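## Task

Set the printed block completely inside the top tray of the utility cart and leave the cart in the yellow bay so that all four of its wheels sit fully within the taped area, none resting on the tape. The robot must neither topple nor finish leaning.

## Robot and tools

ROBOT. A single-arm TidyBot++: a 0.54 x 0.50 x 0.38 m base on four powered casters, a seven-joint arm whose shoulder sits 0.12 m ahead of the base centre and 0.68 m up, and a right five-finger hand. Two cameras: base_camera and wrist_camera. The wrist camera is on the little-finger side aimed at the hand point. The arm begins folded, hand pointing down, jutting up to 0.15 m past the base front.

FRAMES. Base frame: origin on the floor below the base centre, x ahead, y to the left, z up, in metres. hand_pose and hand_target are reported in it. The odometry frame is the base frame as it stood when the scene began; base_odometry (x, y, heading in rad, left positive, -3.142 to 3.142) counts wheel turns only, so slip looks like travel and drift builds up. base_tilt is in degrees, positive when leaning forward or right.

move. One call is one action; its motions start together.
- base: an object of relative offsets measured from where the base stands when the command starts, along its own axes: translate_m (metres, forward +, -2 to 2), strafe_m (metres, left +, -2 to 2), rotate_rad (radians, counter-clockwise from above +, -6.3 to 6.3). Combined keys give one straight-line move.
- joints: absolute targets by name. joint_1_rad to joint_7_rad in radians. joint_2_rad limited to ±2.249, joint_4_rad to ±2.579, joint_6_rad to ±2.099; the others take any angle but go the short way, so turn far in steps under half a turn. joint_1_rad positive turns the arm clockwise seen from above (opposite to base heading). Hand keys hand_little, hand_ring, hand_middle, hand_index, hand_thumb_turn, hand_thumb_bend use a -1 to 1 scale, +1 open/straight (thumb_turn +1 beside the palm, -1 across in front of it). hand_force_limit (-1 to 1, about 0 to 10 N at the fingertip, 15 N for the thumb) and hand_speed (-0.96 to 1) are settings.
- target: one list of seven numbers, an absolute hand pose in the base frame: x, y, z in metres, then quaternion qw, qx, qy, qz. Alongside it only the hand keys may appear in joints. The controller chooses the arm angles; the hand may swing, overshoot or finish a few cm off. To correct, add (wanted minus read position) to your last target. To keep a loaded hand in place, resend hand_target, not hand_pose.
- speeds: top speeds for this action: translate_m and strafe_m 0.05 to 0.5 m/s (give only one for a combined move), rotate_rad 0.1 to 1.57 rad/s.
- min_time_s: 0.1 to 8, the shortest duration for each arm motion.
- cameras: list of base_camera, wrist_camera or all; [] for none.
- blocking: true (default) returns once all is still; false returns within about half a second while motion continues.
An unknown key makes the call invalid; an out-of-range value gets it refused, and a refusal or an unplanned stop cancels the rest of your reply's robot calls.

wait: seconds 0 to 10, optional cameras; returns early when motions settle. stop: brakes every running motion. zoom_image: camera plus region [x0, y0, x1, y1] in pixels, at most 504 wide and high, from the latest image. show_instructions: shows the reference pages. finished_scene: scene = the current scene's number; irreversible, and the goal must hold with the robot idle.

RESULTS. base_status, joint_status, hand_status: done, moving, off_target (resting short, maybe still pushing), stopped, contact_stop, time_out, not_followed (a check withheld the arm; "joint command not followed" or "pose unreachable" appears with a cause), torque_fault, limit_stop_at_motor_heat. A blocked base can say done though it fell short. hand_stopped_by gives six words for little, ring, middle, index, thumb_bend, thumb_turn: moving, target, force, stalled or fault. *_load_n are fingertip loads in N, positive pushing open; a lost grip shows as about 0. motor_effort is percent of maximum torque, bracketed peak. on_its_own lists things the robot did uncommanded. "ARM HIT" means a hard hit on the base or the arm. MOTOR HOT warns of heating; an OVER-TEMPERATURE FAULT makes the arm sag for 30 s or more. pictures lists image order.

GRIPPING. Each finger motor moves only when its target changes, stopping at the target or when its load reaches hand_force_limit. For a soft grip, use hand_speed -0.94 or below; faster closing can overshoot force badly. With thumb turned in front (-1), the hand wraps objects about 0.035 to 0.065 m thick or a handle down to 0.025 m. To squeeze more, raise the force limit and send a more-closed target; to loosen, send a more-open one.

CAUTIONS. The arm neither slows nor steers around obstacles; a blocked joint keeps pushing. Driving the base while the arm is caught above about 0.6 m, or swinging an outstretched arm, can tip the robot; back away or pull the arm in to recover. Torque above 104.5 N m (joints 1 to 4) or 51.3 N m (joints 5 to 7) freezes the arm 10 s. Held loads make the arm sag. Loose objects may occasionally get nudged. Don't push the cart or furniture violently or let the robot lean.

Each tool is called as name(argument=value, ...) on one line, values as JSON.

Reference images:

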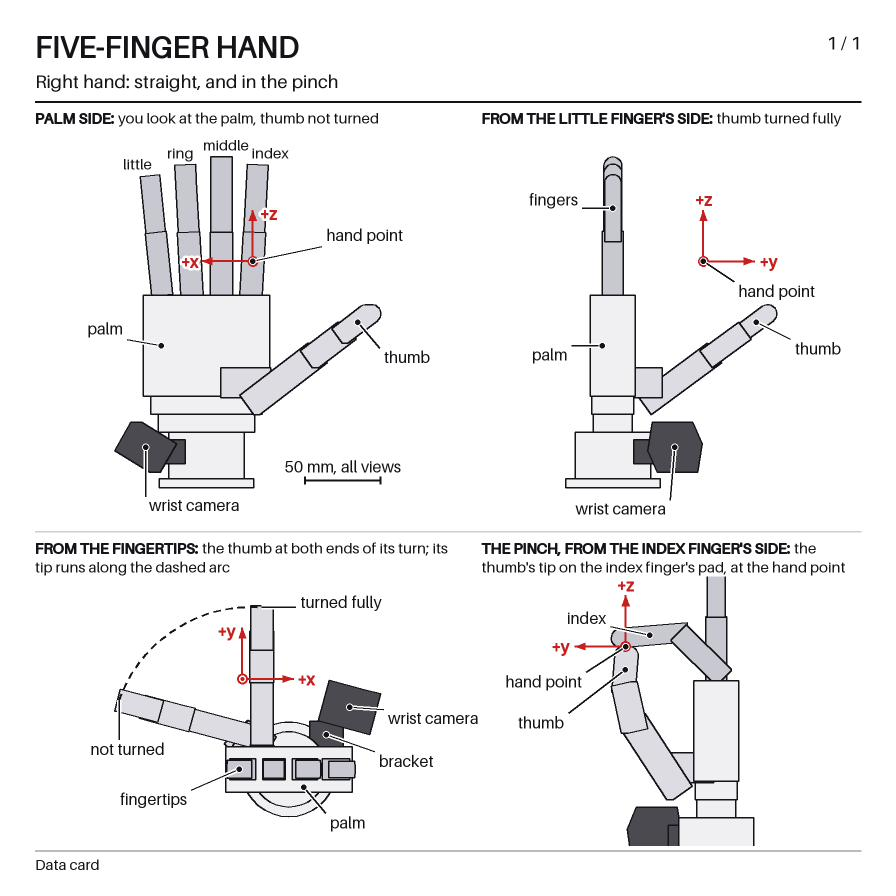

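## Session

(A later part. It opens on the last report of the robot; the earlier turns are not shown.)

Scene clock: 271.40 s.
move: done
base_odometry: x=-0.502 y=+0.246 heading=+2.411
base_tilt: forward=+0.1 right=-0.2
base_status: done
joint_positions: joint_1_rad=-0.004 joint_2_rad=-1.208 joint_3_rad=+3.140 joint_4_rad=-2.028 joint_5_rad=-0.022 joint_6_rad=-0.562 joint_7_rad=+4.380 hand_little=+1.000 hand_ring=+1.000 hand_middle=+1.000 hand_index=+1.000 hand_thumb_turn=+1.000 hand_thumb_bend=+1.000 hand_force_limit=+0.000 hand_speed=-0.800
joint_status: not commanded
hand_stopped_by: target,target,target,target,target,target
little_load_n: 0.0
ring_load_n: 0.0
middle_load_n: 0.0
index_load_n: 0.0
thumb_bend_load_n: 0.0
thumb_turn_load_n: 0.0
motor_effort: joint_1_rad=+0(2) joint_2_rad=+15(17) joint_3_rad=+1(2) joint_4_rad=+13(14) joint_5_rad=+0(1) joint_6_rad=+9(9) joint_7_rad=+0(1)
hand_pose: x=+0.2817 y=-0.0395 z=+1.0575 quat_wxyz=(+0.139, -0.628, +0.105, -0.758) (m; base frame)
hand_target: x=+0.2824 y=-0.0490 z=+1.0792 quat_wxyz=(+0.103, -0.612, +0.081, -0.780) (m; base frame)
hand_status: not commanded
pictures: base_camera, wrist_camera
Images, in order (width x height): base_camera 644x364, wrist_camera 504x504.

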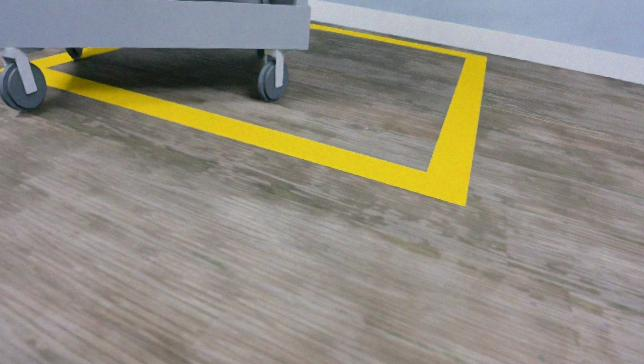

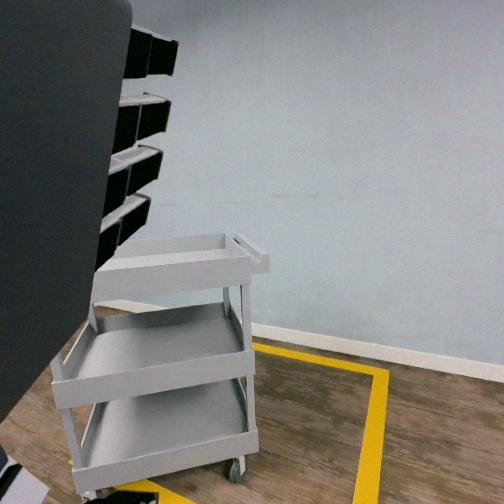

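move(base={"rotate_rad":-1.226}, target=[0.45, 0.0, 0.88, 0, 0.7071, -0.7071, 0], min_time_s=3)

move(base={"translate_m":-0.95,"strafe_m":1.278}, cameras=["all"])

Scene clock: 505.07 s.
move: done
base_odometry: x=-0.502 y=+0.246 heading=+1.186
base_tilt: forward=+0.2 right=-0.2
base_status: done
joint_positions: joint_1_rad=+0.168 joint_2_rad=+0.241 joint_3_rad=+3.007 joint_4_rad=-0.980 joint_5_rad=-0.004 joint_6_rad=-1.869 joint_7_rad=+3.261 hand_little=+1.000 hand_ring=+1.000 hand_middle=+1.000 hand_index=+1.000 hand_thumb_turn=+1.000 hand_thumb_bend=+1.000 hand_force_limit=+0.000 hand_speed=-0.800
joint_status: not commanded
hand_stopped_by: target,target,target,target,target,target
little_load_n: 0.0
ring_load_n: 0.0
middle_load_n: 0.0
index_load_n: 0.0
thumb_bend_load_n: 0.0
thumb_turn_load_n: -0.5
motor_effort: joint_1_rad=+0(2) joint_2_rad=-21(23) joint_3_rad=+0(2) joint_4_rad=+12(14) joint_5_rad=+0(1) joint_6_rad=+1(9) joint_7_rad=+0(1)
hand_pose: x=+0.4664 y=+0.0069 z=+0.8749 quat_wxyz=(+0.031, -0.735, +0.677, -0.008) (m; base frame)
hand_target: x=+0.4500 y=+0.0000 z=+0.8800 quat_wxyz=(+0.000, -0.707, +0.707, +0.000) (m; base frame)
hand_status: done (0.019 m and 6.0 deg from the pose sent, 0.248 m and 117.6 deg at the start)
pictures: none

Scene clock: 509.57 s.
move: done
base_odometry: x=-2.043 y=-0.155 heading=+1.186
base_tilt: forward=+0.2 right=-0.2
base_status: done
joint_positions: joint_1_rad=+0.176 joint_2_rad=+0.244 joint_3_rad=+3.001 joint_4_rad=-0.979 joint_5_rad=+0.000 joint_6_rad=-1.874 joint_7_rad=+3.260 hand_little=+1.000 hand_ring=+1.000 hand_middle=+1.000 hand_index=+1.000 hand_thumb_turn=+1.000 hand_thumb_bend=+1.000 hand_force_limit=+0.000 hand_speed=-0.800
joint_status: not commanded
hand_stopped_by: target,target,target,target,target,target
little_load_n: 0.0
ring_load_n: 0.0
middle_load_n: 0.0
index_load_n: 0.0
thumb_bend_load_n: 0.0
thumb_turn_load_n: 0.0
motor_effort: joint_1_rad=+1(2) joint_2_rad=-22(25) joint_3_rad=+0(1) joint_4_rad=+12(12) joint_5_rad=+0(1) joint_6_rad=+1(2) joint_7_rad=+0(1)
hand_pose: x=+0.4656 y=+0.0049 z=+0.8747 quat_wxyz=(+0.028, -0.734, +0.679, -0.007) (m; base frame)
hand_target: x=+0.4500 y=+0.0000 z=+0.8800 quat_wxyz=(+0.000, -0.707, +0.707, +0.000) (m; base frame)
hand_status: not commanded
pictures: base_camera, wrist_camera
Images, in order (width x height): base_camera 644x364, wrist_camera 504x504.

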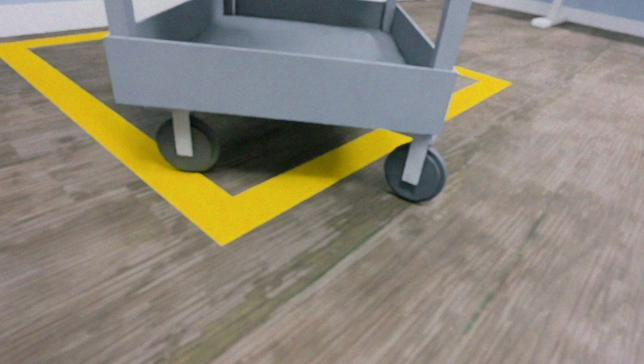

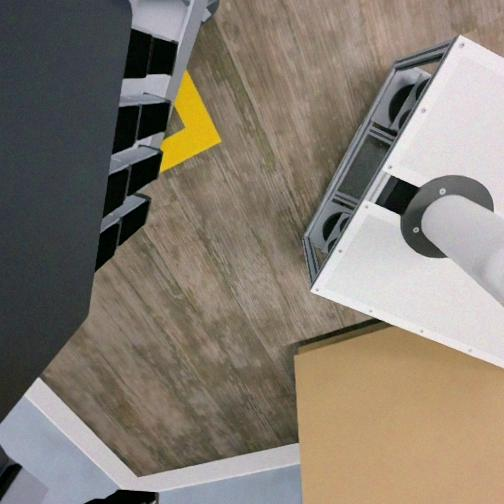

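move(target=[0.44, 0.0, 0.80, 0, 0.7071, -0.7071, 0], min_time_s=2)

move(base={"translate_m":0.15,"rotate_rad":-0.02}, speeds={"translate_m":0.1}, cameras=["all"])

Scene clock: 557.33 s.
move: done
base_odometry: x=-2.043 y=-0.155 heading=+1.186
base_tilt: forward=+0.2 right=-0.2
base_status: not commanded
joint_positions: joint_1_rad=+0.176 joint_2_rad=+0.201 joint_3_rad=+3.020 joint_4_rad=-1.304 joint_5_rad=+0.000 joint_6_rad=-1.714 joint_7_rad=+3.260 hand_little=+1.000 hand_ring=+1.000 hand_middle=+1.000 hand_index=+1.000 hand_thumb_turn=+1.000 hand_thumb_bend=+1.000 hand_force_limit=+0.000 hand_speed=-0.800
joint_status: not commanded
hand_stopped_by: target,target,target,target,target,target
little_load_n: 0.0
ring_load_n: 0.0
middle_load_n: 0.0
index_load_n: 0.0
thumb_bend_load_n: 0.0
thumb_turn_load_n: 0.0
motor_effort: joint_1_rad=+0(2) joint_2_rad=-21(22) joint_3_rad=+0(1) joint_4_rad=+12(12) joint_5_rad=+0(0) joint_6_rad=+0(1) joint_7_rad=-1(1)
hand_pose: x=+0.4278 y=+0.0049 z=+0.8000 quat_wxyz=(-0.015, -0.729, +0.684, +0.037) (m; base frame)
hand_target: x=+0.4400 y=+0.0000 z=+0.8000 quat_wxyz=(+0.000, -0.707, +0.707, +0.000) (m; base frame)
hand_status: done (0.013 m and 5.8 deg from the pose sent, 0.079 m and 5.6 deg at the start)
pictures: none

Scene clock: 559.37 s.
move: done
base_odometry: x=-1.987 y=-0.016 heading=+1.166
base_tilt: forward=+0.2 right=-0.2
base_status: done
joint_positions: joint_1_rad=+0.173 joint_2_rad=+0.190 joint_3_rad=+3.025 joint_4_rad=-1.304 joint_5_rad=+0.000 joint_6_rad=-1.710 joint_7_rad=+3.260 hand_little=+1.000 hand_ring=+1.000 hand_middle=+1.000 hand_index=+1.000 hand_thumb_turn=+1.000 hand_thumb_bend=+1.000 hand_force_limit=+0.000 hand_speed=-0.800
joint_status: not commanded
hand_stopped_by: target,target,target,target,target,target
little_load_n: 0.0
ring_load_n: 0.0
middle_load_n: 0.0
index_load_n: 0.0
thumb_bend_load_n: 0.0
thumb_turn_load_n: 0.0
motor_effort: joint_1_rad=+0(2) joint_2_rad=-20(23) joint_3_rad=+0(2) joint_4_rad=+12(12) joint_5_rad=+0(1) joint_6_rad=+0(1) joint_7_rad=-1(1)
hand_pose: x=+0.4279 y=+0.0043 z=+0.8027 quat_wxyz=(-0.011, -0.728, +0.685, +0.030) (m; base frame)
hand_target: x=+0.4400 y=+0.0000 z=+0.8000 quat_wxyz=(+0.000, -0.707, +0.707, +0.000) (m; base frame)
hand_status: not commanded
pictures: base_camera, wrist_camera
Images, in order (width x height): base_camera 644x364, wrist_camera 504x504.

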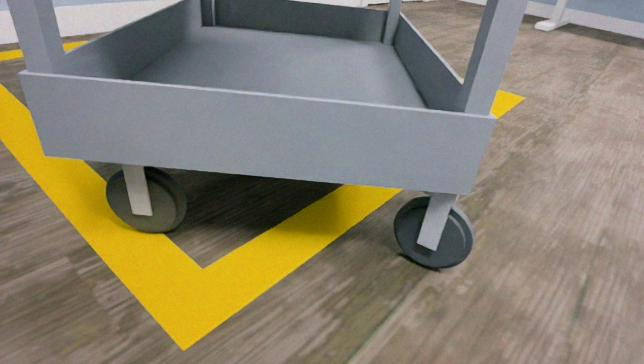

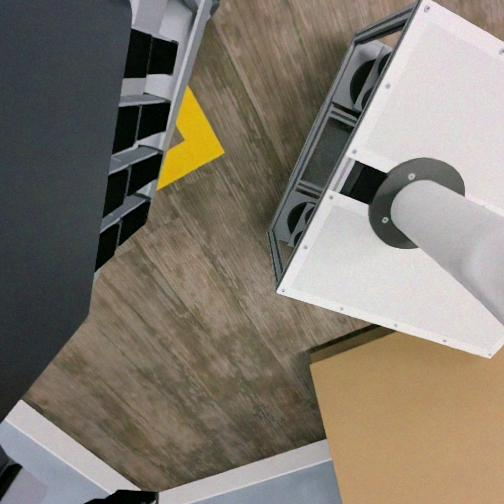

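move(base={"translate_m":0.25}, speeds={"translate_m":0.08}, cameras=["all"])

Scene clock: 565.97 s.
move: done
base_odometry: x=-1.889 y=+0.214 heading=+1.166
base_tilt: forward=+0.2 right=-0.2
base_status: done
joint_positions: joint_1_rad=+0.173 joint_2_rad=+0.176 joint_3_rad=+3.033 joint_4_rad=-1.319 joint_5_rad=+0.001 joint_6_rad=-1.703 joint_7_rad=+3.259 hand_little=+1.000 hand_ring=+1.000 hand_middle=+1.000 hand_index=+1.000 hand_thumb_turn=+1.000 hand_thumb_bend=+1.000 hand_force_limit=+0.000 hand_speed=-0.800
joint_status: not commanded
hand_stopped_by: target,target,target,target,target,target
little_load_n: 0.0
ring_load_n: 0.0
middle_load_n: 0.0
index_load_n: 0.0
thumb_bend_load_n: 0.0
thumb_turn_load_n: 0.0
motor_effort: joint_1_rad=+1(2) joint_2_rad=-20(22) joint_3_rad=+0(2) joint_4_rad=+12(16) joint_5_rad=+0(3) joint_6_rad=+1(10) joint_7_rad=-1(2)
hand_pose: x=+0.4242 y=+0.0024 z=+0.8029 quat_wxyz=(-0.011, -0.725, +0.688, +0.027) (m; base frame)
hand_target: x=+0.4400 y=+0.0000 z=+0.8000 quat_wxyz=(+0.000, -0.707, +0.707, +0.000) (m; base frame)
hand_status: not commanded
pictures: base_camera, wrist_camera
Images, in order (width x height): base_camera 644x364, wrist_camera 504x504.

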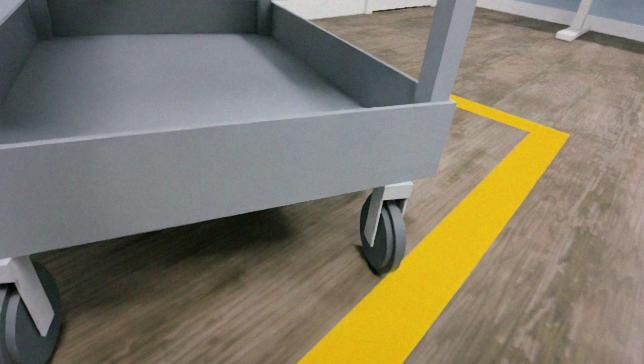

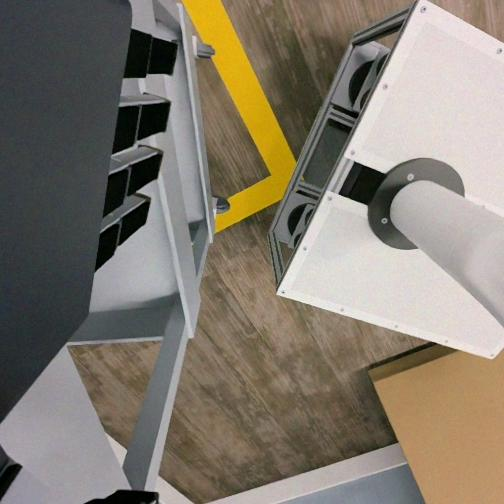

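move(base={"translate_m":-0.06}, speeds={"translate_m":0.1})

move(target=[0.36, 0.23, 0.80, 0, 0.7071, -0.7071, 0], min_time_s=2, cameras=["all"])

Scene clock: 602.20 s.
move: done
base_odometry: x=-1.912 y=+0.159 heading=+1.166
base_tilt: forward=+0.2 right=-0.2
base_status: done
joint_positions: joint_1_rad=+0.173 joint_2_rad=+0.176 joint_3_rad=+3.033 joint_4_rad=-1.319 joint_5_rad=+0.001 joint_6_rad=-1.703 joint_7_rad=+3.259 hand_little=+1.000 hand_ring=+1.000 hand_middle=+1.000 hand_index=+1.000 hand_thumb_turn=+1.000 hand_thumb_bend=+1.000 hand_force_limit=+0.000 hand_speed=-0.800
joint_status: not commanded
hand_stopped_by: target,target,target,target,target,target
little_load_n: 0.0
ring_load_n: 0.0
middle_load_n: 0.0
index_load_n: 0.0
thumb_bend_load_n: 0.0
thumb_turn_load_n: 0.0
motor_effort: joint_1_rad=+1(1) joint_2_rad=-20(23) joint_3_rad=+0(0) joint_4_rad=+12(12) joint_5_rad=+0(1) joint_6_rad=+0(1) joint_7_rad=+0(1)
hand_pose: x=+0.4242 y=+0.0024 z=+0.8029 quat_wxyz=(-0.011, -0.725, +0.688, +0.027) (m; base frame)
hand_target: x=+0.4400 y=+0.0000 z=+0.8000 quat_wxyz=(+0.000, -0.707, +0.707, +0.000) (m; base frame)
hand_status: not commanded
pictures: none

Scene clock: 604.83 s.
move: done
base_odometry: x=-1.912 y=+0.159 heading=+1.166
base_tilt: forward=+0.2 right=-0.2
base_status: not commanded
joint_positions: joint_1_rad=-0.295 joint_2_rad=+0.157 joint_3_rad=+2.832 joint_4_rad=-1.356 joint_5_rad=+0.001 joint_6_rad=-1.703 joint_7_rad=+2.588 hand_little=+1.000 hand_ring=+1.000 hand_middle=+1.000 hand_index=+1.000 hand_thumb_turn=+1.000 hand_thumb_bend=+1.000 hand_force_limit=+0.000 hand_speed=-0.800
joint_status: not commanded
hand_stopped_by: target,target,target,target,target,target
little_load_n: -0.5
ring_load_n: 0.0
middle_load_n: 0.0
index_load_n: 0.0
thumb_bend_load_n: 0.0
thumb_turn_load_n: 0.0
motor_effort: joint_1_rad=+1(2) joint_2_rad=-18(20) joint_3_rad=+0(1) joint_4_rad=+12(12) joint_5_rad=+0(1) joint_6_rad=+0(1) joint_7_rad=+0(1)
hand_pose: x=+0.3493 y=+0.2233 z=+0.8025 quat_wxyz=(-0.028, -0.724, +0.689, +0.030) (m; base frame)
hand_target: x=+0.3600 y=+0.2300 z=+0.8000 quat_wxyz=(+0.000, -0.707, +0.707, +0.000) (m; base frame)
hand_status: done (0.013 m and 5.5 deg from the pose sent, 0.237 m and 4.5 deg at the start)
pictures: base_camera, wrist_camera
Images, in order (width x height): base_camera 644x364, wrist_camera 504x504.

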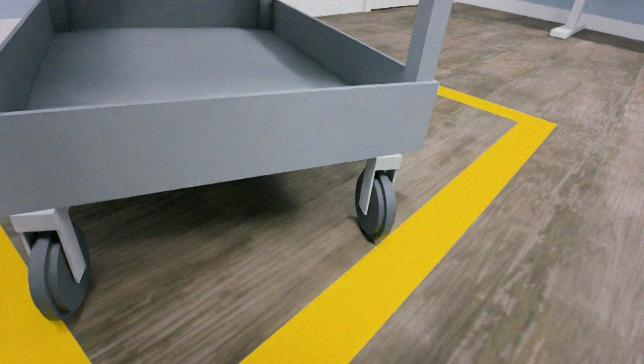

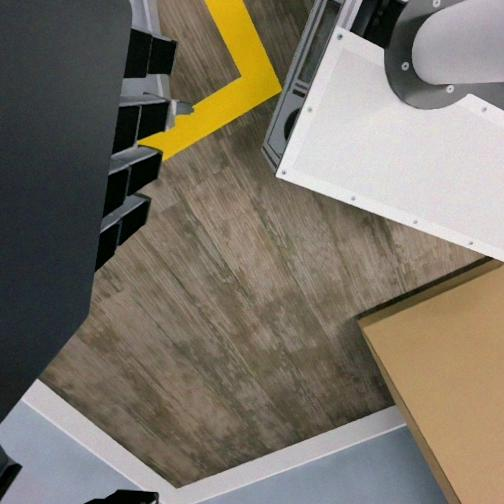

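move(base={"translate_m":0.16}, speeds={"translate_m":0.08}, cameras=["all"])

Scene clock: 617.93 s.
move: done
base_odometry: x=-1.849 y=+0.306 heading=+1.166
base_tilt: forward=+0.2 right=-0.2
base_status: done
joint_positions: joint_1_rad=-0.307 joint_2_rad=+0.138 joint_3_rad=+2.818 joint_4_rad=-1.371 joint_5_rad=+0.006 joint_6_rad=-1.691 joint_7_rad=+2.585 hand_little=+1.000 hand_ring=+1.000 hand_middle=+1.000 hand_index=+1.000 hand_thumb_turn=+1.000 hand_thumb_bend=+1.000 hand_force_limit=+0.000 hand_speed=-0.800
joint_status: not commanded
hand_stopped_by: target,target,target,target,target,target
little_load_n: 0.0
ring_load_n: 0.0
middle_load_n: 0.0
index_load_n: 0.0
thumb_bend_load_n: 0.0
thumb_turn_load_n: 0.0
motor_effort: joint_1_rad=+0(4) joint_2_rad=-18(21) joint_3_rad=+0(3) joint_4_rad=+12(16) joint_5_rad=+0(5) joint_6_rad=+1(11) joint_7_rad=-1(2)
hand_pose: x=+0.3418 y=+0.2266 z=+0.8031 quat_wxyz=(-0.022, -0.732, +0.681, +0.023) (m; base frame)
hand_target: x=+0.3600 y=+0.2300 z=+0.8000 quat_wxyz=(+0.000, -0.707, +0.707, +0.000) (m; base frame)
hand_status: not commanded
pictures: base_camera, wrist_camera
Images, in order (width x height): base_camera 644x364, wrist_camera 504x504.

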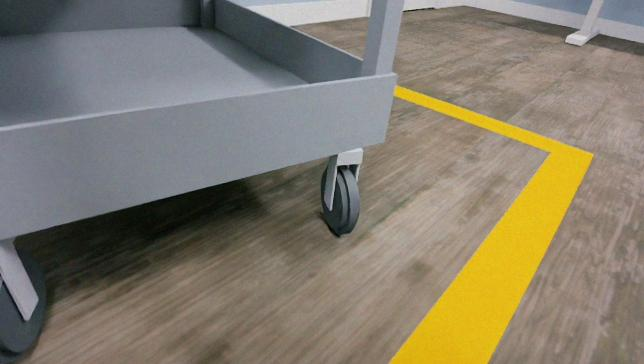

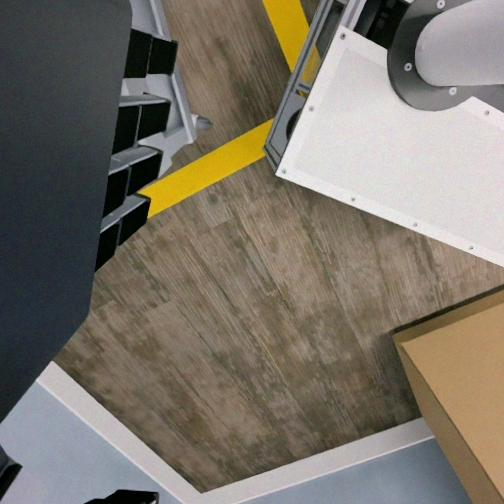

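move(base={"translate_m":-0.08}, speeds={"translate_m":0.15})

move(base={"rotate_rad":-0.676}, joints={"joint_1_rad":0,"joint_2_rad":-1.1,"joint_3_rad":3.142,"joint_4_rad":-2.03,"joint_5_rad":0,"joint_6_rad":-0.6,"joint_7_rad":4.45}, min_time_s=3, cameras=["all"])

Scene clock: 656.37 s.
move: done
base_odometry: x=-1.881 y=+0.232 heading=+1.166
base_tilt: forward=+0.2 right=-0.2
base_status: done
joint_positions: joint_1_rad=-0.307 joint_2_rad=+0.138 joint_3_rad=+2.818 joint_4_rad=-1.371 joint_5_rad=+0.006 joint_6_rad=-1.691 joint_7_rad=+2.585 hand_little=+1.000 hand_ring=+1.000 hand_middle=+1.000 hand_index=+1.000 hand_thumb_turn=+1.000 hand_thumb_bend=+1.000 hand_force_limit=+0.000 hand_speed=-0.800
joint_status: not commanded
hand_stopped_by: target,target,target,target,target,target
little_load_n: 0.0
ring_load_n: 0.0
middle_load_n: 0.0
index_load_n: 0.0
thumb_bend_load_n: 0.0
thumb_turn_load_n: 0.0
motor_effort: joint_1_rad=+0(2) joint_2_rad=-18(22) joint_3_rad=-1(1) joint_4_rad=+12(12) joint_5_rad=+0(1) joint_6_rad=+0(1) joint_7_rad=+0(1)
hand_pose: x=+0.3417 y=+0.2266 z=+0.8033 quat_wxyz=(-0.022, -0.732, +0.681, +0.023) (m; base frame)
hand_target: x=+0.3600 y=+0.2300 z=+0.8000 quat_wxyz=(+0.000, -0.707, +0.707, +0.000) (m; base frame)
hand_status: not commanded
pictures: none

Scene clock: 660.03 s.
move: done
base_odometry: x=-1.881 y=+0.232 heading=+0.491
base_tilt: forward=+0.1 right=-0.2
base_status: done
joint_positions: joint_1_rad=-0.017 joint_2_rad=-1.095 joint_3_rad=+3.121 joint_4_rad=-2.006 joint_5_rad=+0.006 joint_6_rad=-0.670 joint_7_rad=+4.377 hand_little=+1.000 hand_ring=+1.000 hand_middle=+1.000 hand_index=+1.000 hand_thumb_turn=+1.000 hand_thumb_bend=+1.000 hand_force_limit=+0.000 hand_speed=-0.800
joint_status: all done
hand_stopped_by: target,target,target,target,target,target
little_load_n: 0.0
ring_load_n: -0.5
middle_load_n: 0.0
index_load_n: 0.0
thumb_bend_load_n: 0.0
thumb_turn_load_n: 0.0
motor_effort: joint_1_rad=+0(3) joint_2_rad=+12(19) joint_3_rad=+1(2) joint_4_rad=+13(15) joint_5_rad=+1(2) joint_6_rad=+9(9) joint_7_rad=+0(1)
hand_pose: x=+0.3159 y=-0.0355 z=+1.0154 quat_wxyz=(+0.117, -0.704, +0.103, -0.693) (m; base frame)
hand_target: x=+0.3197 y=-0.0489 z=+1.0284 quat_wxyz=(+0.094, -0.687, +0.091, -0.715) (m; base frame)
hand_status: not commanded
pictures: base_camera, wrist_camera
Images, in order (width x height): base_camera 644x364, wrist_camera 504x504.

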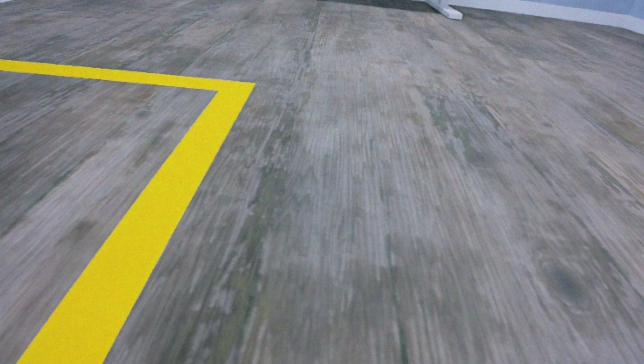

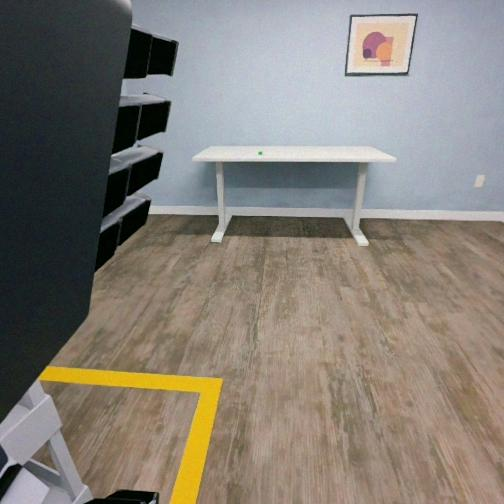

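move(base={"translate_m":-0.15}, speeds={"translate_m":0.15})

move(base={"strafe_m":0.25}, speeds={"strafe_m":0.15}, cameras=["all"])

Scene clock: 669.37 s.
move: done
base_odometry: x=-2.013 y=+0.162 heading=+0.490
base_tilt: forward=+0.1 right=-0.2
base_status: done
joint_positions: joint_1_rad=-0.016 joint_2_rad=-1.100 joint_3_rad=+3.121 joint_4_rad=-2.010 joint_5_rad=+0.006 joint_6_rad=-0.668 joint_7_rad=+4.379 hand_little=+1.000 hand_ring=+1.000 hand_middle=+1.000 hand_index=+1.000 hand_thumb_turn=+1.000 hand_thumb_bend=+1.000 hand_force_limit=+0.000 hand_speed=-0.800
joint_status: not commanded
hand_stopped_by: target,target,target,target,target,target
little_load_n: 0.0
ring_load_n: 0.0
middle_load_n: 0.0
index_load_n: 0.0
thumb_bend_load_n: 0.0
thumb_turn_load_n: 0.0
motor_effort: joint_1_rad=+0(1) joint_2_rad=+13(15) joint_3_rad=+1(1) joint_4_rad=+13(14) joint_5_rad=+0(1) joint_6_rad=+9(9) joint_7_rad=+1(1)
hand_pose: x=+0.3146 y=-0.0359 z=+1.0151 quat_wxyz=(+0.116, -0.702, +0.102, -0.695) (m; base frame)
hand_target: x=+0.3197 y=-0.0489 z=+1.0284 quat_wxyz=(+0.094, -0.687, +0.091, -0.715) (m; base frame)
hand_status: not commanded
pictures: none

Scene clock: 671.67 s.
move: done
base_odometry: x=-2.131 y=+0.382 heading=+0.490
base_tilt: forward=+0.1 right=-0.2
base_status: done
joint_positions: joint_1_rad=-0.010 joint_2_rad=-1.100 joint_3_rad=+3.128 joint_4_rad=-2.010 joint_5_rad=+0.006 joint_6_rad=-0.668 joint_7_rad=+4.379 hand_little=+1.000 hand_ring=+1.000 hand_middle=+1.000 hand_index=+1.000 hand_thumb_turn=+1.000 hand_thumb_bend=+1.000 hand_force_limit=+0.000 hand_speed=-0.800
joint_status: not commanded
hand_stopped_by: target,target,target,target,target,target
little_load_n: 0.0
ring_load_n: 0.0
middle_load_n: 0.0
index_load_n: 0.0
thumb_bend_load_n: 0.0
thumb_turn_load_n: 0.0
motor_effort: joint_1_rad=+1(2) joint_2_rad=+13(14) joint_3_rad=+1(2) joint_4_rad=+14(14) joint_5_rad=+0(1) joint_6_rad=+9(9) joint_7_rad=+0(1)
hand_pose: x=+0.3144 y=-0.0397 z=+1.0151 quat_wxyz=(+0.115, -0.701, +0.108, -0.695) (m; base frame)
hand_target: x=+0.3197 y=-0.0489 z=+1.0284 quat_wxyz=(+0.094, -0.687, +0.091, -0.715) (m; base frame)
hand_status: not commanded
pictures: base_camera, wrist_camera
Images, in order (width x height): base_camera 644x364, wrist_camera 504x504.

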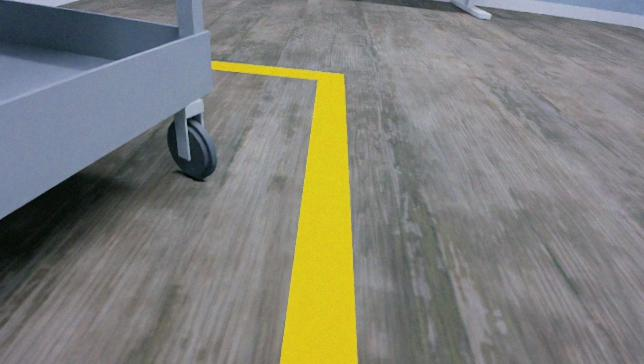

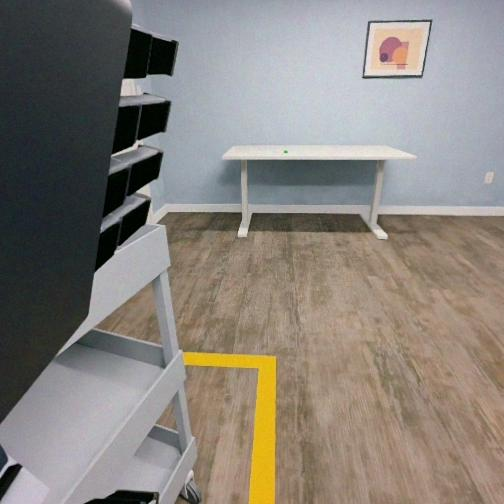

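move(base={"strafe_m":0.46}, speeds={"strafe_m":0.2}, cameras=["all"])

Scene clock: 700.70 s.
move: done
base_odometry: x=-2.348 y=+0.788 heading=+0.490
base_tilt: forward=+0.1 right=-0.2
base_status: done
joint_positions: joint_1_rad=-0.008 joint_2_rad=-1.100 joint_3_rad=+3.131 joint_4_rad=-2.010 joint_5_rad=+0.006 joint_6_rad=-0.668 joint_7_rad=+4.379 hand_little=+1.000 hand_ring=+1.000 hand_middle=+1.000 hand_index=+1.000 hand_thumb_turn=+1.000 hand_thumb_bend=+1.000 hand_force_limit=+0.000 hand_speed=-0.800
joint_status: not commanded
hand_stopped_by: target,target,target,target,target,target
little_load_n: 0.0
ring_load_n: 0.0
middle_load_n: 0.0
index_load_n: 0.0
thumb_bend_load_n: 0.0
thumb_turn_load_n: -0.5
motor_effort: joint_1_rad=+0(2) joint_2_rad=+13(14) joint_3_rad=+1(2) joint_4_rad=+13(14) joint_5_rad=+1(1) joint_6_rad=+9(9) joint_7_rad=+1(1)
hand_pose: x=+0.3143 y=-0.0413 z=+1.0150 quat_wxyz=(+0.115, -0.701, +0.110, -0.695) (m; base frame)
hand_target: x=+0.3197 y=-0.0489 z=+1.0284 quat_wxyz=(+0.094, -0.687, +0.091, -0.715) (m; base frame)
hand_status: not commanded
pictures: base_camera, wrist_camera
Images, in order (width x height): base_camera 644x364, wrist_camera 504x504.

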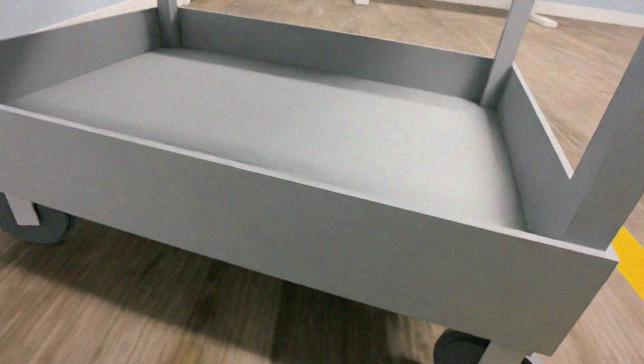

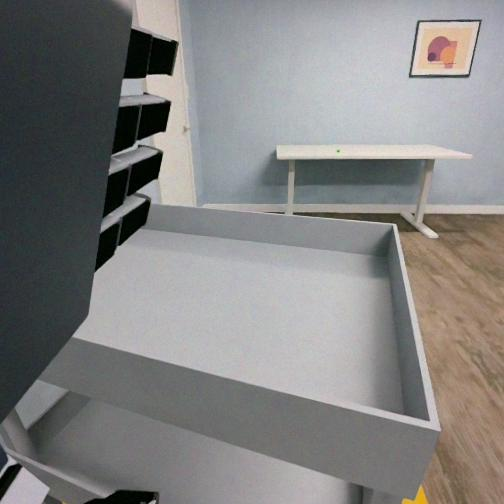

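move(base={"translate_m":0.2}, speeds={"translate_m":0.07}, cameras=["all"])

Scene clock: 706.87 s.
move: done
base_odometry: x=-2.171 y=+0.882 heading=+0.490
base_tilt: forward=+0.1 right=-0.2
base_status: done
joint_positions: joint_1_rad=-0.008 joint_2_rad=-1.101 joint_3_rad=+3.131 joint_4_rad=-2.011 joint_5_rad=+0.006 joint_6_rad=-0.667 joint_7_rad=+4.379 hand_little=+1.000 hand_ring=+1.000 hand_middle=+1.000 hand_index=+1.000 hand_thumb_turn=+1.000 hand_thumb_bend=+1.000 hand_force_limit=+0.000 hand_speed=-0.800
joint_status: not commanded
hand_stopped_by: target,target,target,target,target,target
little_load_n: 0.0
ring_load_n: 0.0
middle_load_n: -0.5
index_load_n: 0.0
thumb_bend_load_n: 0.0
thumb_turn_load_n: 0.0
motor_effort: joint_1_rad=+0(1) joint_2_rad=+12(15) joint_3_rad=+1(1) joint_4_rad=+13(14) joint_5_rad=+1(1) joint_6_rad=+9(9) joint_7_rad=+0(2)
hand_pose: x=+0.3140 y=-0.0413 z=+1.0150 quat_wxyz=(+0.115, -0.701, +0.110, -0.696) (m; base frame)
hand_target: x=+0.3197 y=-0.0489 z=+1.0284 quat_wxyz=(+0.094, -0.687, +0.091, -0.715) (m; base frame)
hand_status: not commanded
pictures: base_camera, wrist_camera
Images, in order (width x height): base_camera 644x364, wrist_camera 504x504.

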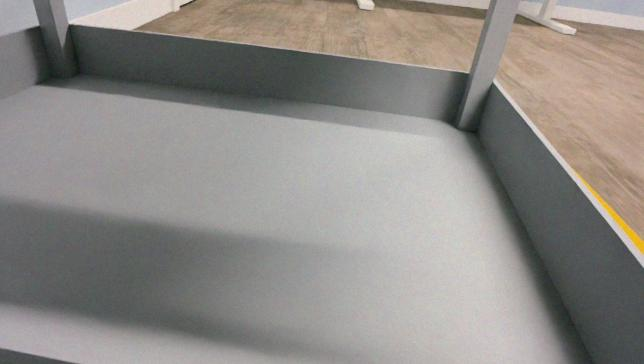

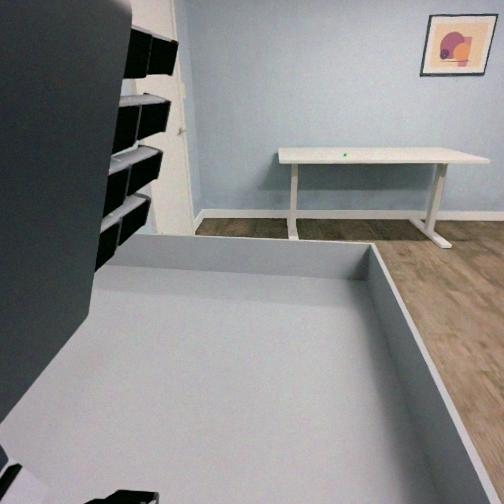

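move(base={"translate_m":0.14}, speeds={"translate_m":0.07}, cameras=["all"])

move(base={"translate_m":-0.25}, speeds={"translate_m":0.2}, cameras=["all"])

Scene clock: 713.33 s.
move: done
base_odometry: x=-2.048 y=+0.948 heading=+0.490
base_tilt: forward=+0.1 right=-0.2
base_status: done
joint_positions: joint_1_rad=-0.007 joint_2_rad=-1.102 joint_3_rad=+3.131 joint_4_rad=-2.012 joint_5_rad=+0.006 joint_6_rad=-0.667 joint_7_rad=+4.379 hand_little=+1.000 hand_ring=+1.000 hand_middle=+1.000 hand_index=+1.000 hand_thumb_turn=+1.000 hand_thumb_bend=+1.000 hand_force_limit=+0.000 hand_speed=-0.800
joint_status: not commanded
hand_stopped_by: target,target,target,target,target,target
little_load_n: 0.0
ring_load_n: 0.0
middle_load_n: 0.0
index_load_n: 0.0
thumb_bend_load_n: 0.0
thumb_turn_load_n: 0.0
motor_effort: joint_1_rad=+0(1) joint_2_rad=+13(15) joint_3_rad=+1(1) joint_4_rad=+13(14) joint_5_rad=+0(1) joint_6_rad=+9(9) joint_7_rad=-1(1)
hand_pose: x=+0.3138 y=-0.0414 z=+1.0150 quat_wxyz=(+0.115, -0.700, +0.110, -0.696) (m; base frame)
hand_target: x=+0.3197 y=-0.0489 z=+1.0284 quat_wxyz=(+0.094, -0.687, +0.091, -0.715) (m; base frame)
hand_status: not commanded
pictures: base_camera, wrist_camera
Images, in order (width x height): base_camera 644x364, wrist_camera 504x504.

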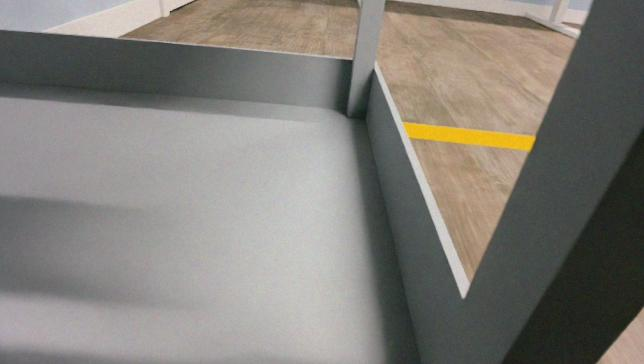

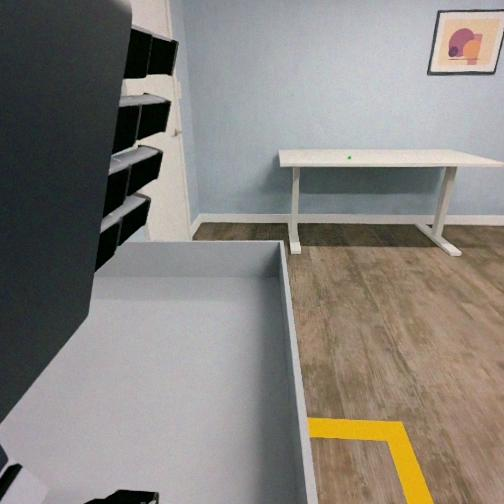

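Scene clock: 715.30 s.
move: done
base_odometry: x=-2.269 y=+0.831 heading=+0.490
base_tilt: forward=+0.1 right=-0.2
base_status: done
joint_positions: joint_1_rad=-0.007 joint_2_rad=-1.104 joint_3_rad=+3.131 joint_4_rad=-2.012 joint_5_rad=+0.006 joint_6_rad=-0.666 joint_7_rad=+4.379 hand_little=+1.000 hand_ring=+1.000 hand_middle=+1.000 hand_index=+1.000 hand_thumb_turn=+1.000 hand_thumb_bend=+1.000 hand_force_limit=+0.000 hand_speed=-0.800
joint_status: not commanded
hand_stopped_by: target,target,target,target,target,target
little_load_n: -0.5
ring_load_n: 0.0
middle_load_n: 0.0
index_load_n: 0.0
thumb_bend_load_n: 0.0
thumb_turn_load_n: 0.0
motor_effort: joint_1_rad=+1(1) joint_2_rad=+12(15) joint_3_rad=+1(2) joint_4_rad=+13(14) joint_5_rad=+1(1) joint_6_rad=+9(9) joint_7_rad=+0(1)
hand_pose: x=+0.3134 y=-0.0415 z=+1.0148 quat_wxyz=(+0.115, -0.700, +0.110, -0.696) (m; base frame)
hand_target: x=+0.3197 y=-0.0489 z=+1.0284 quat_wxyz=(+0.094, -0.687, +0.091, -0.715) (m; base frame)
hand_status: not commanded
pictures: base_camera, wrist_camera
Images, in order (width x height): base_camera 644x364, wrist_camera 504x504.

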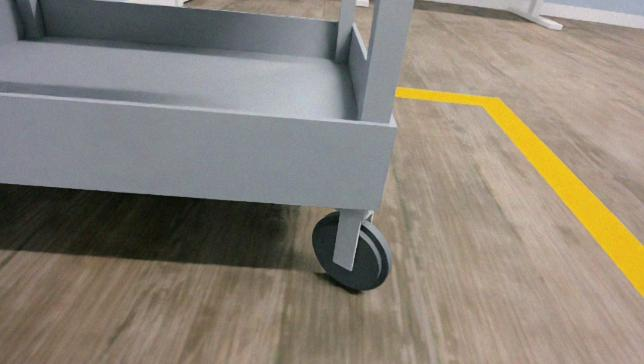

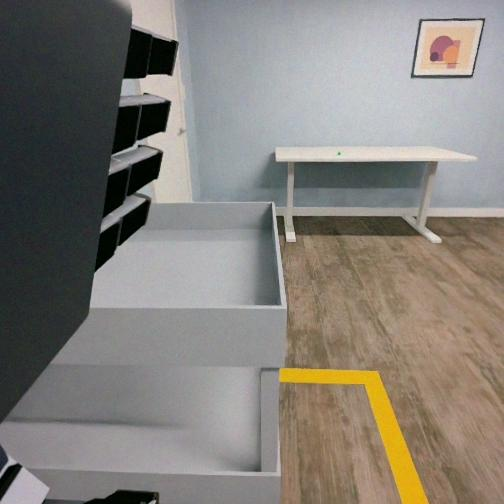

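move(base={"strafe_m":0.30}, speeds={"strafe_m":0.2}, cameras=["all"])

Scene clock: 737.67 s.
move: done
base_odometry: x=-2.410 y=+1.096 heading=+0.490
base_tilt: forward=+0.1 right=-0.2
base_status: done
joint_positions: joint_1_rad=-0.006 joint_2_rad=-1.104 joint_3_rad=+3.133 joint_4_rad=-2.012 joint_5_rad=+0.006 joint_6_rad=-0.666 joint_7_rad=+4.379 hand_little=+1.000 hand_ring=+1.000 hand_middle=+1.000 hand_index=+1.000 hand_thumb_turn=+1.000 hand_thumb_bend=+1.000 hand_force_limit=+0.000 hand_speed=-0.800
joint_status: not commanded
hand_stopped_by: target,target,target,target,target,target
little_load_n: 0.0
ring_load_n: 0.0
middle_load_n: 0.0
index_load_n: 0.0
thumb_bend_load_n: 0.0
thumb_turn_load_n: 0.0
motor_effort: joint_1_rad=+0(2) joint_2_rad=+12(14) joint_3_rad=+1(2) joint_4_rad=+14(14) joint_5_rad=+0(1) joint_6_rad=+9(9) joint_7_rad=+0(1)
hand_pose: x=+0.3133 y=-0.0424 z=+1.0148 quat_wxyz=(+0.115, -0.700, +0.111, -0.696) (m; base frame)
hand_target: x=+0.3197 y=-0.0489 z=+1.0284 quat_wxyz=(+0.094, -0.687, +0.091, -0.715) (m; base frame)
hand_status: not commanded
pictures: base_camera, wrist_camera
Images, in order (width x height): base_camera 644x364, wrist_camera 504x504.

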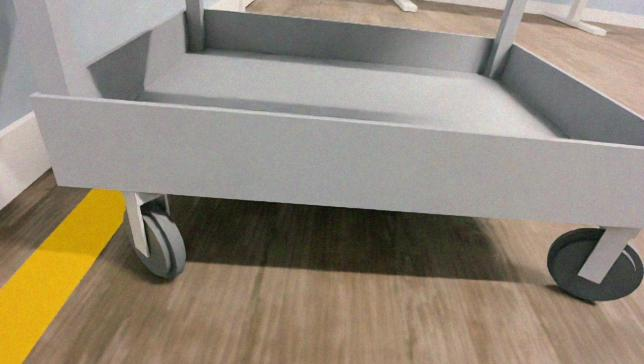

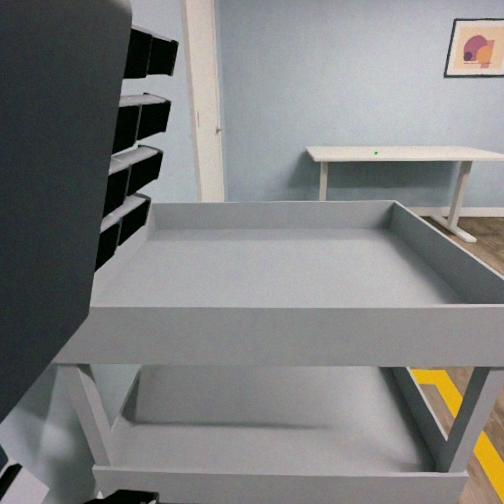

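move(base={"strafe_m":-0.87})

move(base={"translate_m":1.9,"strafe_m":-0.2}, cameras=["all"])

Scene clock: 762.80 s.
move: done
base_odometry: x=-2.001 y=+0.328 heading=+0.489
base_tilt: forward=+0.1 right=-0.2
base_status: done
joint_positions: joint_1_rad=-0.003 joint_2_rad=-1.104 joint_3_rad=+3.136 joint_4_rad=-2.013 joint_5_rad=+0.006 joint_6_rad=-0.664 joint_7_rad=+4.379 hand_little=+1.000 hand_ring=+1.000 hand_middle=+1.000 hand_index=+1.000 hand_thumb_turn=+1.000 hand_thumb_bend=+1.000 hand_force_limit=+0.000 hand_speed=-0.800
joint_status: not commanded
hand_stopped_by: target,target,target,target,target,target
little_load_n: 0.0
ring_load_n: 0.0
middle_load_n: 0.0
index_load_n: 0.0
thumb_bend_load_n: 0.0
thumb_turn_load_n: 0.0
motor_effort: joint_1_rad=+1(2) joint_2_rad=+13(15) joint_3_rad=+1(2) joint_4_rad=+13(14) joint_5_rad=+1(1) joint_6_rad=+9(9) joint_7_rad=+0(1)
hand_pose: x=+0.3132 y=-0.0442 z=+1.0151 quat_wxyz=(+0.114, -0.699, +0.113, -0.697) (m; base frame)
hand_target: x=+0.3197 y=-0.0489 z=+1.0284 quat_wxyz=(+0.094, -0.687, +0.091, -0.715) (m; base frame)
hand_status: not commanded
pictures: none

Scene clock: 767.70 s.
move: done
base_odometry: x=-0.229 y=+1.044 heading=+0.489
base_tilt: forward=+0.1 right=-0.2
base_status: done
joint_positions: joint_1_rad=-0.003 joint_2_rad=-1.104 joint_3_rad=+3.136 joint_4_rad=-2.013 joint_5_rad=+0.006 joint_6_rad=-0.664 joint_7_rad=+4.379 hand_little=+1.000 hand_ring=+1.000 hand_middle=+1.000 hand_index=+1.000 hand_thumb_turn=+1.000 hand_thumb_bend=+1.000 hand_force_limit=+0.000 hand_speed=-0.800
joint_status: not commanded
hand_stopped_by: target,target,target,target,target,target
little_load_n: 0.0
ring_load_n: 0.0
middle_load_n: 0.0
index_load_n: 0.0
thumb_bend_load_n: 0.0
thumb_turn_load_n: 0.0
motor_effort: joint_1_rad=+0(1) joint_2_rad=+13(15) joint_3_rad=+1(1) joint_4_rad=+13(14) joint_5_rad=+0(1) joint_6_rad=+9(9) joint_7_rad=+0(2)
hand_pose: x=+0.3131 y=-0.0442 z=+1.0151 quat_wxyz=(+0.114, -0.699, +0.113, -0.697) (m; base frame)
hand_target: x=+0.3197 y=-0.0489 z=+1.0284 quat_wxyz=(+0.094, -0.687, +0.091, -0.715) (m; base frame)
hand_status: not commanded
pictures: base_camera, wrist_camera
Images, in order (width x height): base_camera 644x364, wrist_camera 504x504.

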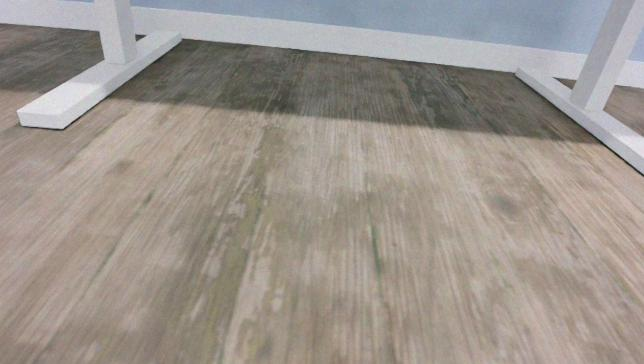

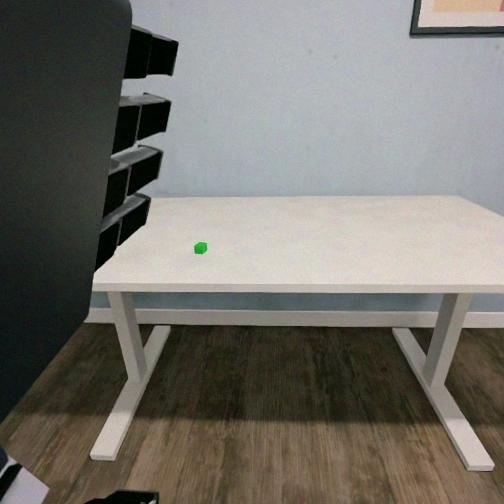

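move(base={"translate_m":0.38,"strafe_m":0.15}, speeds={"translate_m":0.25}, cameras=["all"])

Scene clock: 777.33 s.
move: done
base_odometry: x=+0.036 y=+1.355 heading=+0.489
base_tilt: forward=+0.2 right=-0.2
base_status: done
joint_positions: joint_1_rad=-0.003 joint_2_rad=-1.105 joint_3_rad=+3.136 joint_4_rad=-2.014 joint_5_rad=+0.006 joint_6_rad=-0.664 joint_7_rad=+4.379 hand_little=+1.000 hand_ring=+1.000 hand_middle=+1.000 hand_index=+1.000 hand_thumb_turn=+1.000 hand_thumb_bend=+1.000 hand_force_limit=+0.000 hand_speed=-0.800
joint_status: not commanded
hand_stopped_by: target,target,target,target,target,target
little_load_n: 0.0
ring_load_n: 0.0
middle_load_n: 0.0
index_load_n: 0.0
thumb_bend_load_n: 0.0
thumb_turn_load_n: 0.0
motor_effort: joint_1_rad=+1(1) joint_2_rad=+12(16) joint_3_rad=+1(2) joint_4_rad=+13(14) joint_5_rad=+1(1) joint_6_rad=+9(9) joint_7_rad=-1(1)
hand_pose: x=+0.3130 y=-0.0442 z=+1.0150 quat_wxyz=(+0.114, -0.699, +0.113, -0.697) (m; base frame)
hand_target: x=+0.3197 y=-0.0489 z=+1.0284 quat_wxyz=(+0.094, -0.687, +0.091, -0.715) (m; base frame)
hand_status: not commanded
pictures: base_camera, wrist_camera
Images, in order (width x height): base_camera 644x364, wrist_camera 504x504.

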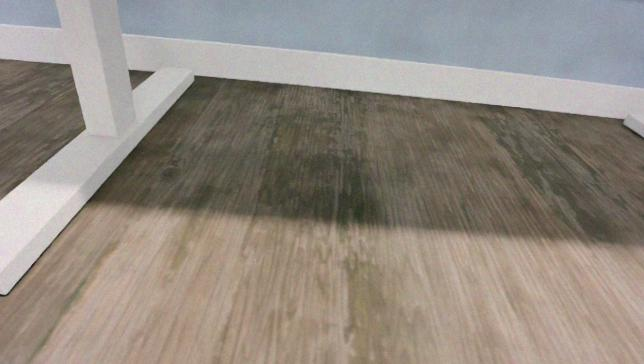

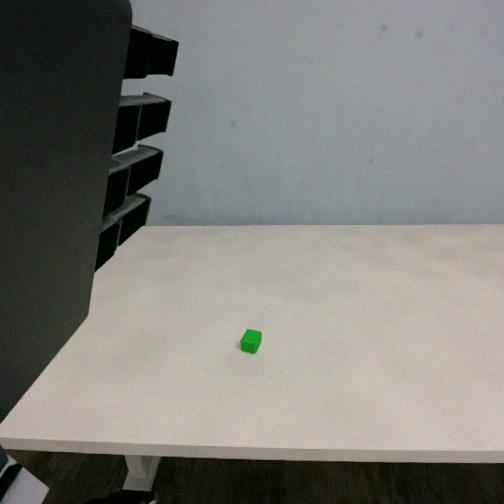

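zoom_image(camera="wrist_camera", region=[221, 312, 281, 372])

Scaled by 8.400 from the camera's 504x504 image, which has a finer 720x720 frame.

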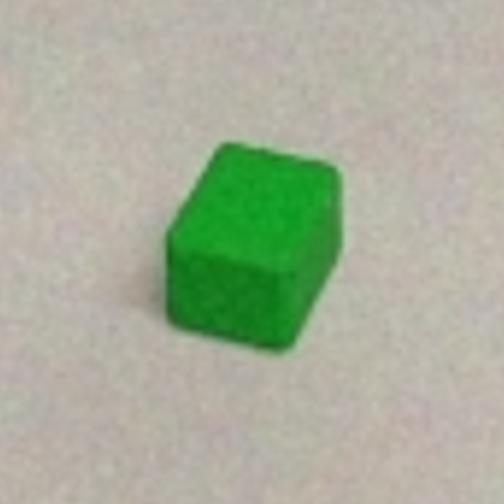

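move(joints={"hand_thumb_turn":-1,"hand_thumb_bend":0.55,"hand_index":0.5,"hand_middle":0.5,"hand_speed":0}, target=[0.56, -0.02, 0.88, -0.2868, 0.4968, -0.7094, 0.4096], min_time_s=3, cameras=["wrist_camera"])

Scene clock: 850.30 s.
move: done
base_odometry: x=+0.036 y=+1.355 heading=+0.489
base_tilt: forward=+0.2 right=-0.2
base_status: not commanded
joint_positions: joint_1_rad=-0.070 joint_2_rad=-0.278 joint_3_rad=+3.104 joint_4_rad=-1.834 joint_5_rad=+0.607 joint_6_rad=-0.664 joint_7_rad=+2.416 hand_little=+1.000 hand_ring=+1.000 hand_middle=+0.500 hand_index=+0.500 hand_thumb_turn=-1.000 hand_thumb_bend=+0.550 hand_force_limit=+0.000 hand_speed=+0.000
joint_status: all done
hand_stopped_by: target,target,target,target,target,target
little_load_n: 0.0
ring_load_n: -0.5
middle_load_n: 0.0
index_load_n: 0.0
thumb_bend_load_n: 0.0
thumb_turn_load_n: 0.0
motor_effort: joint_1_rad=+0(1) joint_2_rad=-9(14) joint_3_rad=+0(1) joint_4_rad=+15(16) joint_5_rad=+3(3) joint_6_rad=+6(9) joint_7_rad=+0(1)
hand_pose: x=+0.5640 y=-0.0224 z=+0.8800 quat_wxyz=(+0.296, -0.507, +0.699, -0.408) (m; base frame)
hand_target: x=+0.5600 y=-0.0200 z=+0.8800 quat_wxyz=(+0.287, -0.497, +0.709, -0.410) (m; base frame)
hand_status: done (0.005 m and 2.0 deg from the pose sent, 0.282 m and 83.5 deg at the start)
pictures: wrist_camera
Images, in order (width x height): wrist_camera 504x504.

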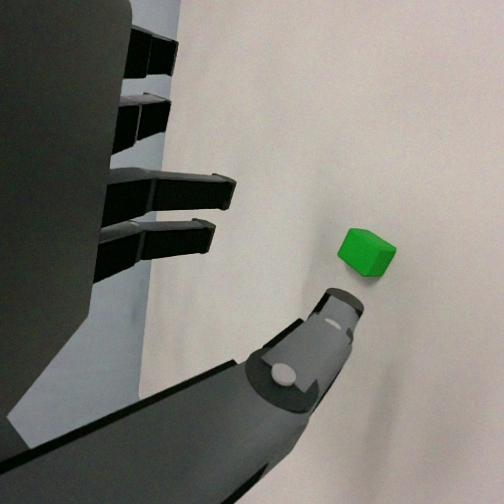

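zoom_image(camera="wrist_camera", region=[300, 200, 420, 320])

Scaled by 4.200 from the camera's 504x504 image, which has a finer 720x720 frame.

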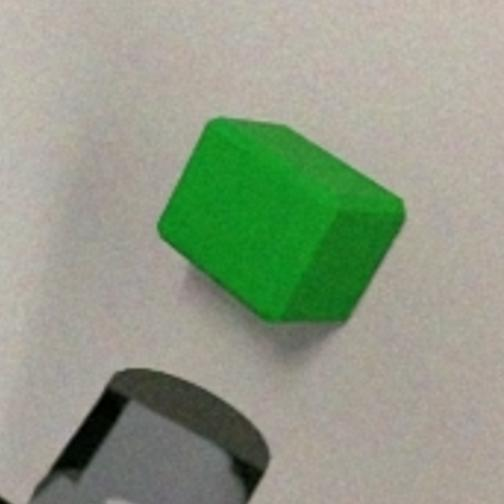

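move(joints={"hand_thumb_bend":0.45}, target=[0.585, -0.022, 0.80, -0.2868, 0.4968, -0.7094, 0.4096], min_time_s=2.5, cameras=["wrist_camera"])

Scene clock: 890.70 s.
move: done
base_odometry: x=+0.036 y=+1.355 heading=+0.489
base_tilt: forward=+0.2 right=-0.2
base_status: not commanded
joint_positions: joint_1_rad=-0.007 joint_2_rad=-0.199 joint_3_rad=+3.037 joint_4_rad=-1.997 joint_5_rad=+0.862 joint_6_rad=-0.559 joint_7_rad=+2.101 hand_little=+1.000 hand_ring=+1.000 hand_middle=+0.500 hand_index=+0.500 hand_thumb_turn=-1.000 hand_thumb_bend=+0.450 hand_force_limit=+0.000 hand_speed=+0.000
joint_status: all done
hand_stopped_by: target,target,target,target,target,target
little_load_n: 0.0
ring_load_n: 0.0
middle_load_n: 0.0
index_load_n: 0.0
thumb_bend_load_n: 0.0
thumb_turn_load_n: 0.0
motor_effort: joint_1_rad=+0(1) joint_2_rad=-11(11) joint_3_rad=+0(1) joint_4_rad=+15(15) joint_5_rad=+3(4) joint_6_rad=+4(6) joint_7_rad=-1(2)
hand_pose: x=+0.5746 y=-0.0350 z=+0.8033 quat_wxyz=(+0.264, -0.497, +0.716, -0.413) (m; base frame)
hand_target: x=+0.5850 y=-0.0220 z=+0.8000 quat_wxyz=(+0.287, -0.497, +0.709, -0.410) (m; base frame)
hand_status: done (0.017 m and 2.7 deg from the pose sent, 0.083 m and 2.0 deg at the start)
pictures: wrist_camera
Images, in order (width x height): wrist_camera 504x504.

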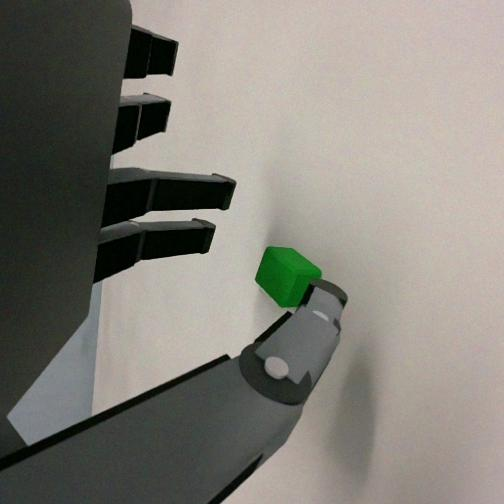

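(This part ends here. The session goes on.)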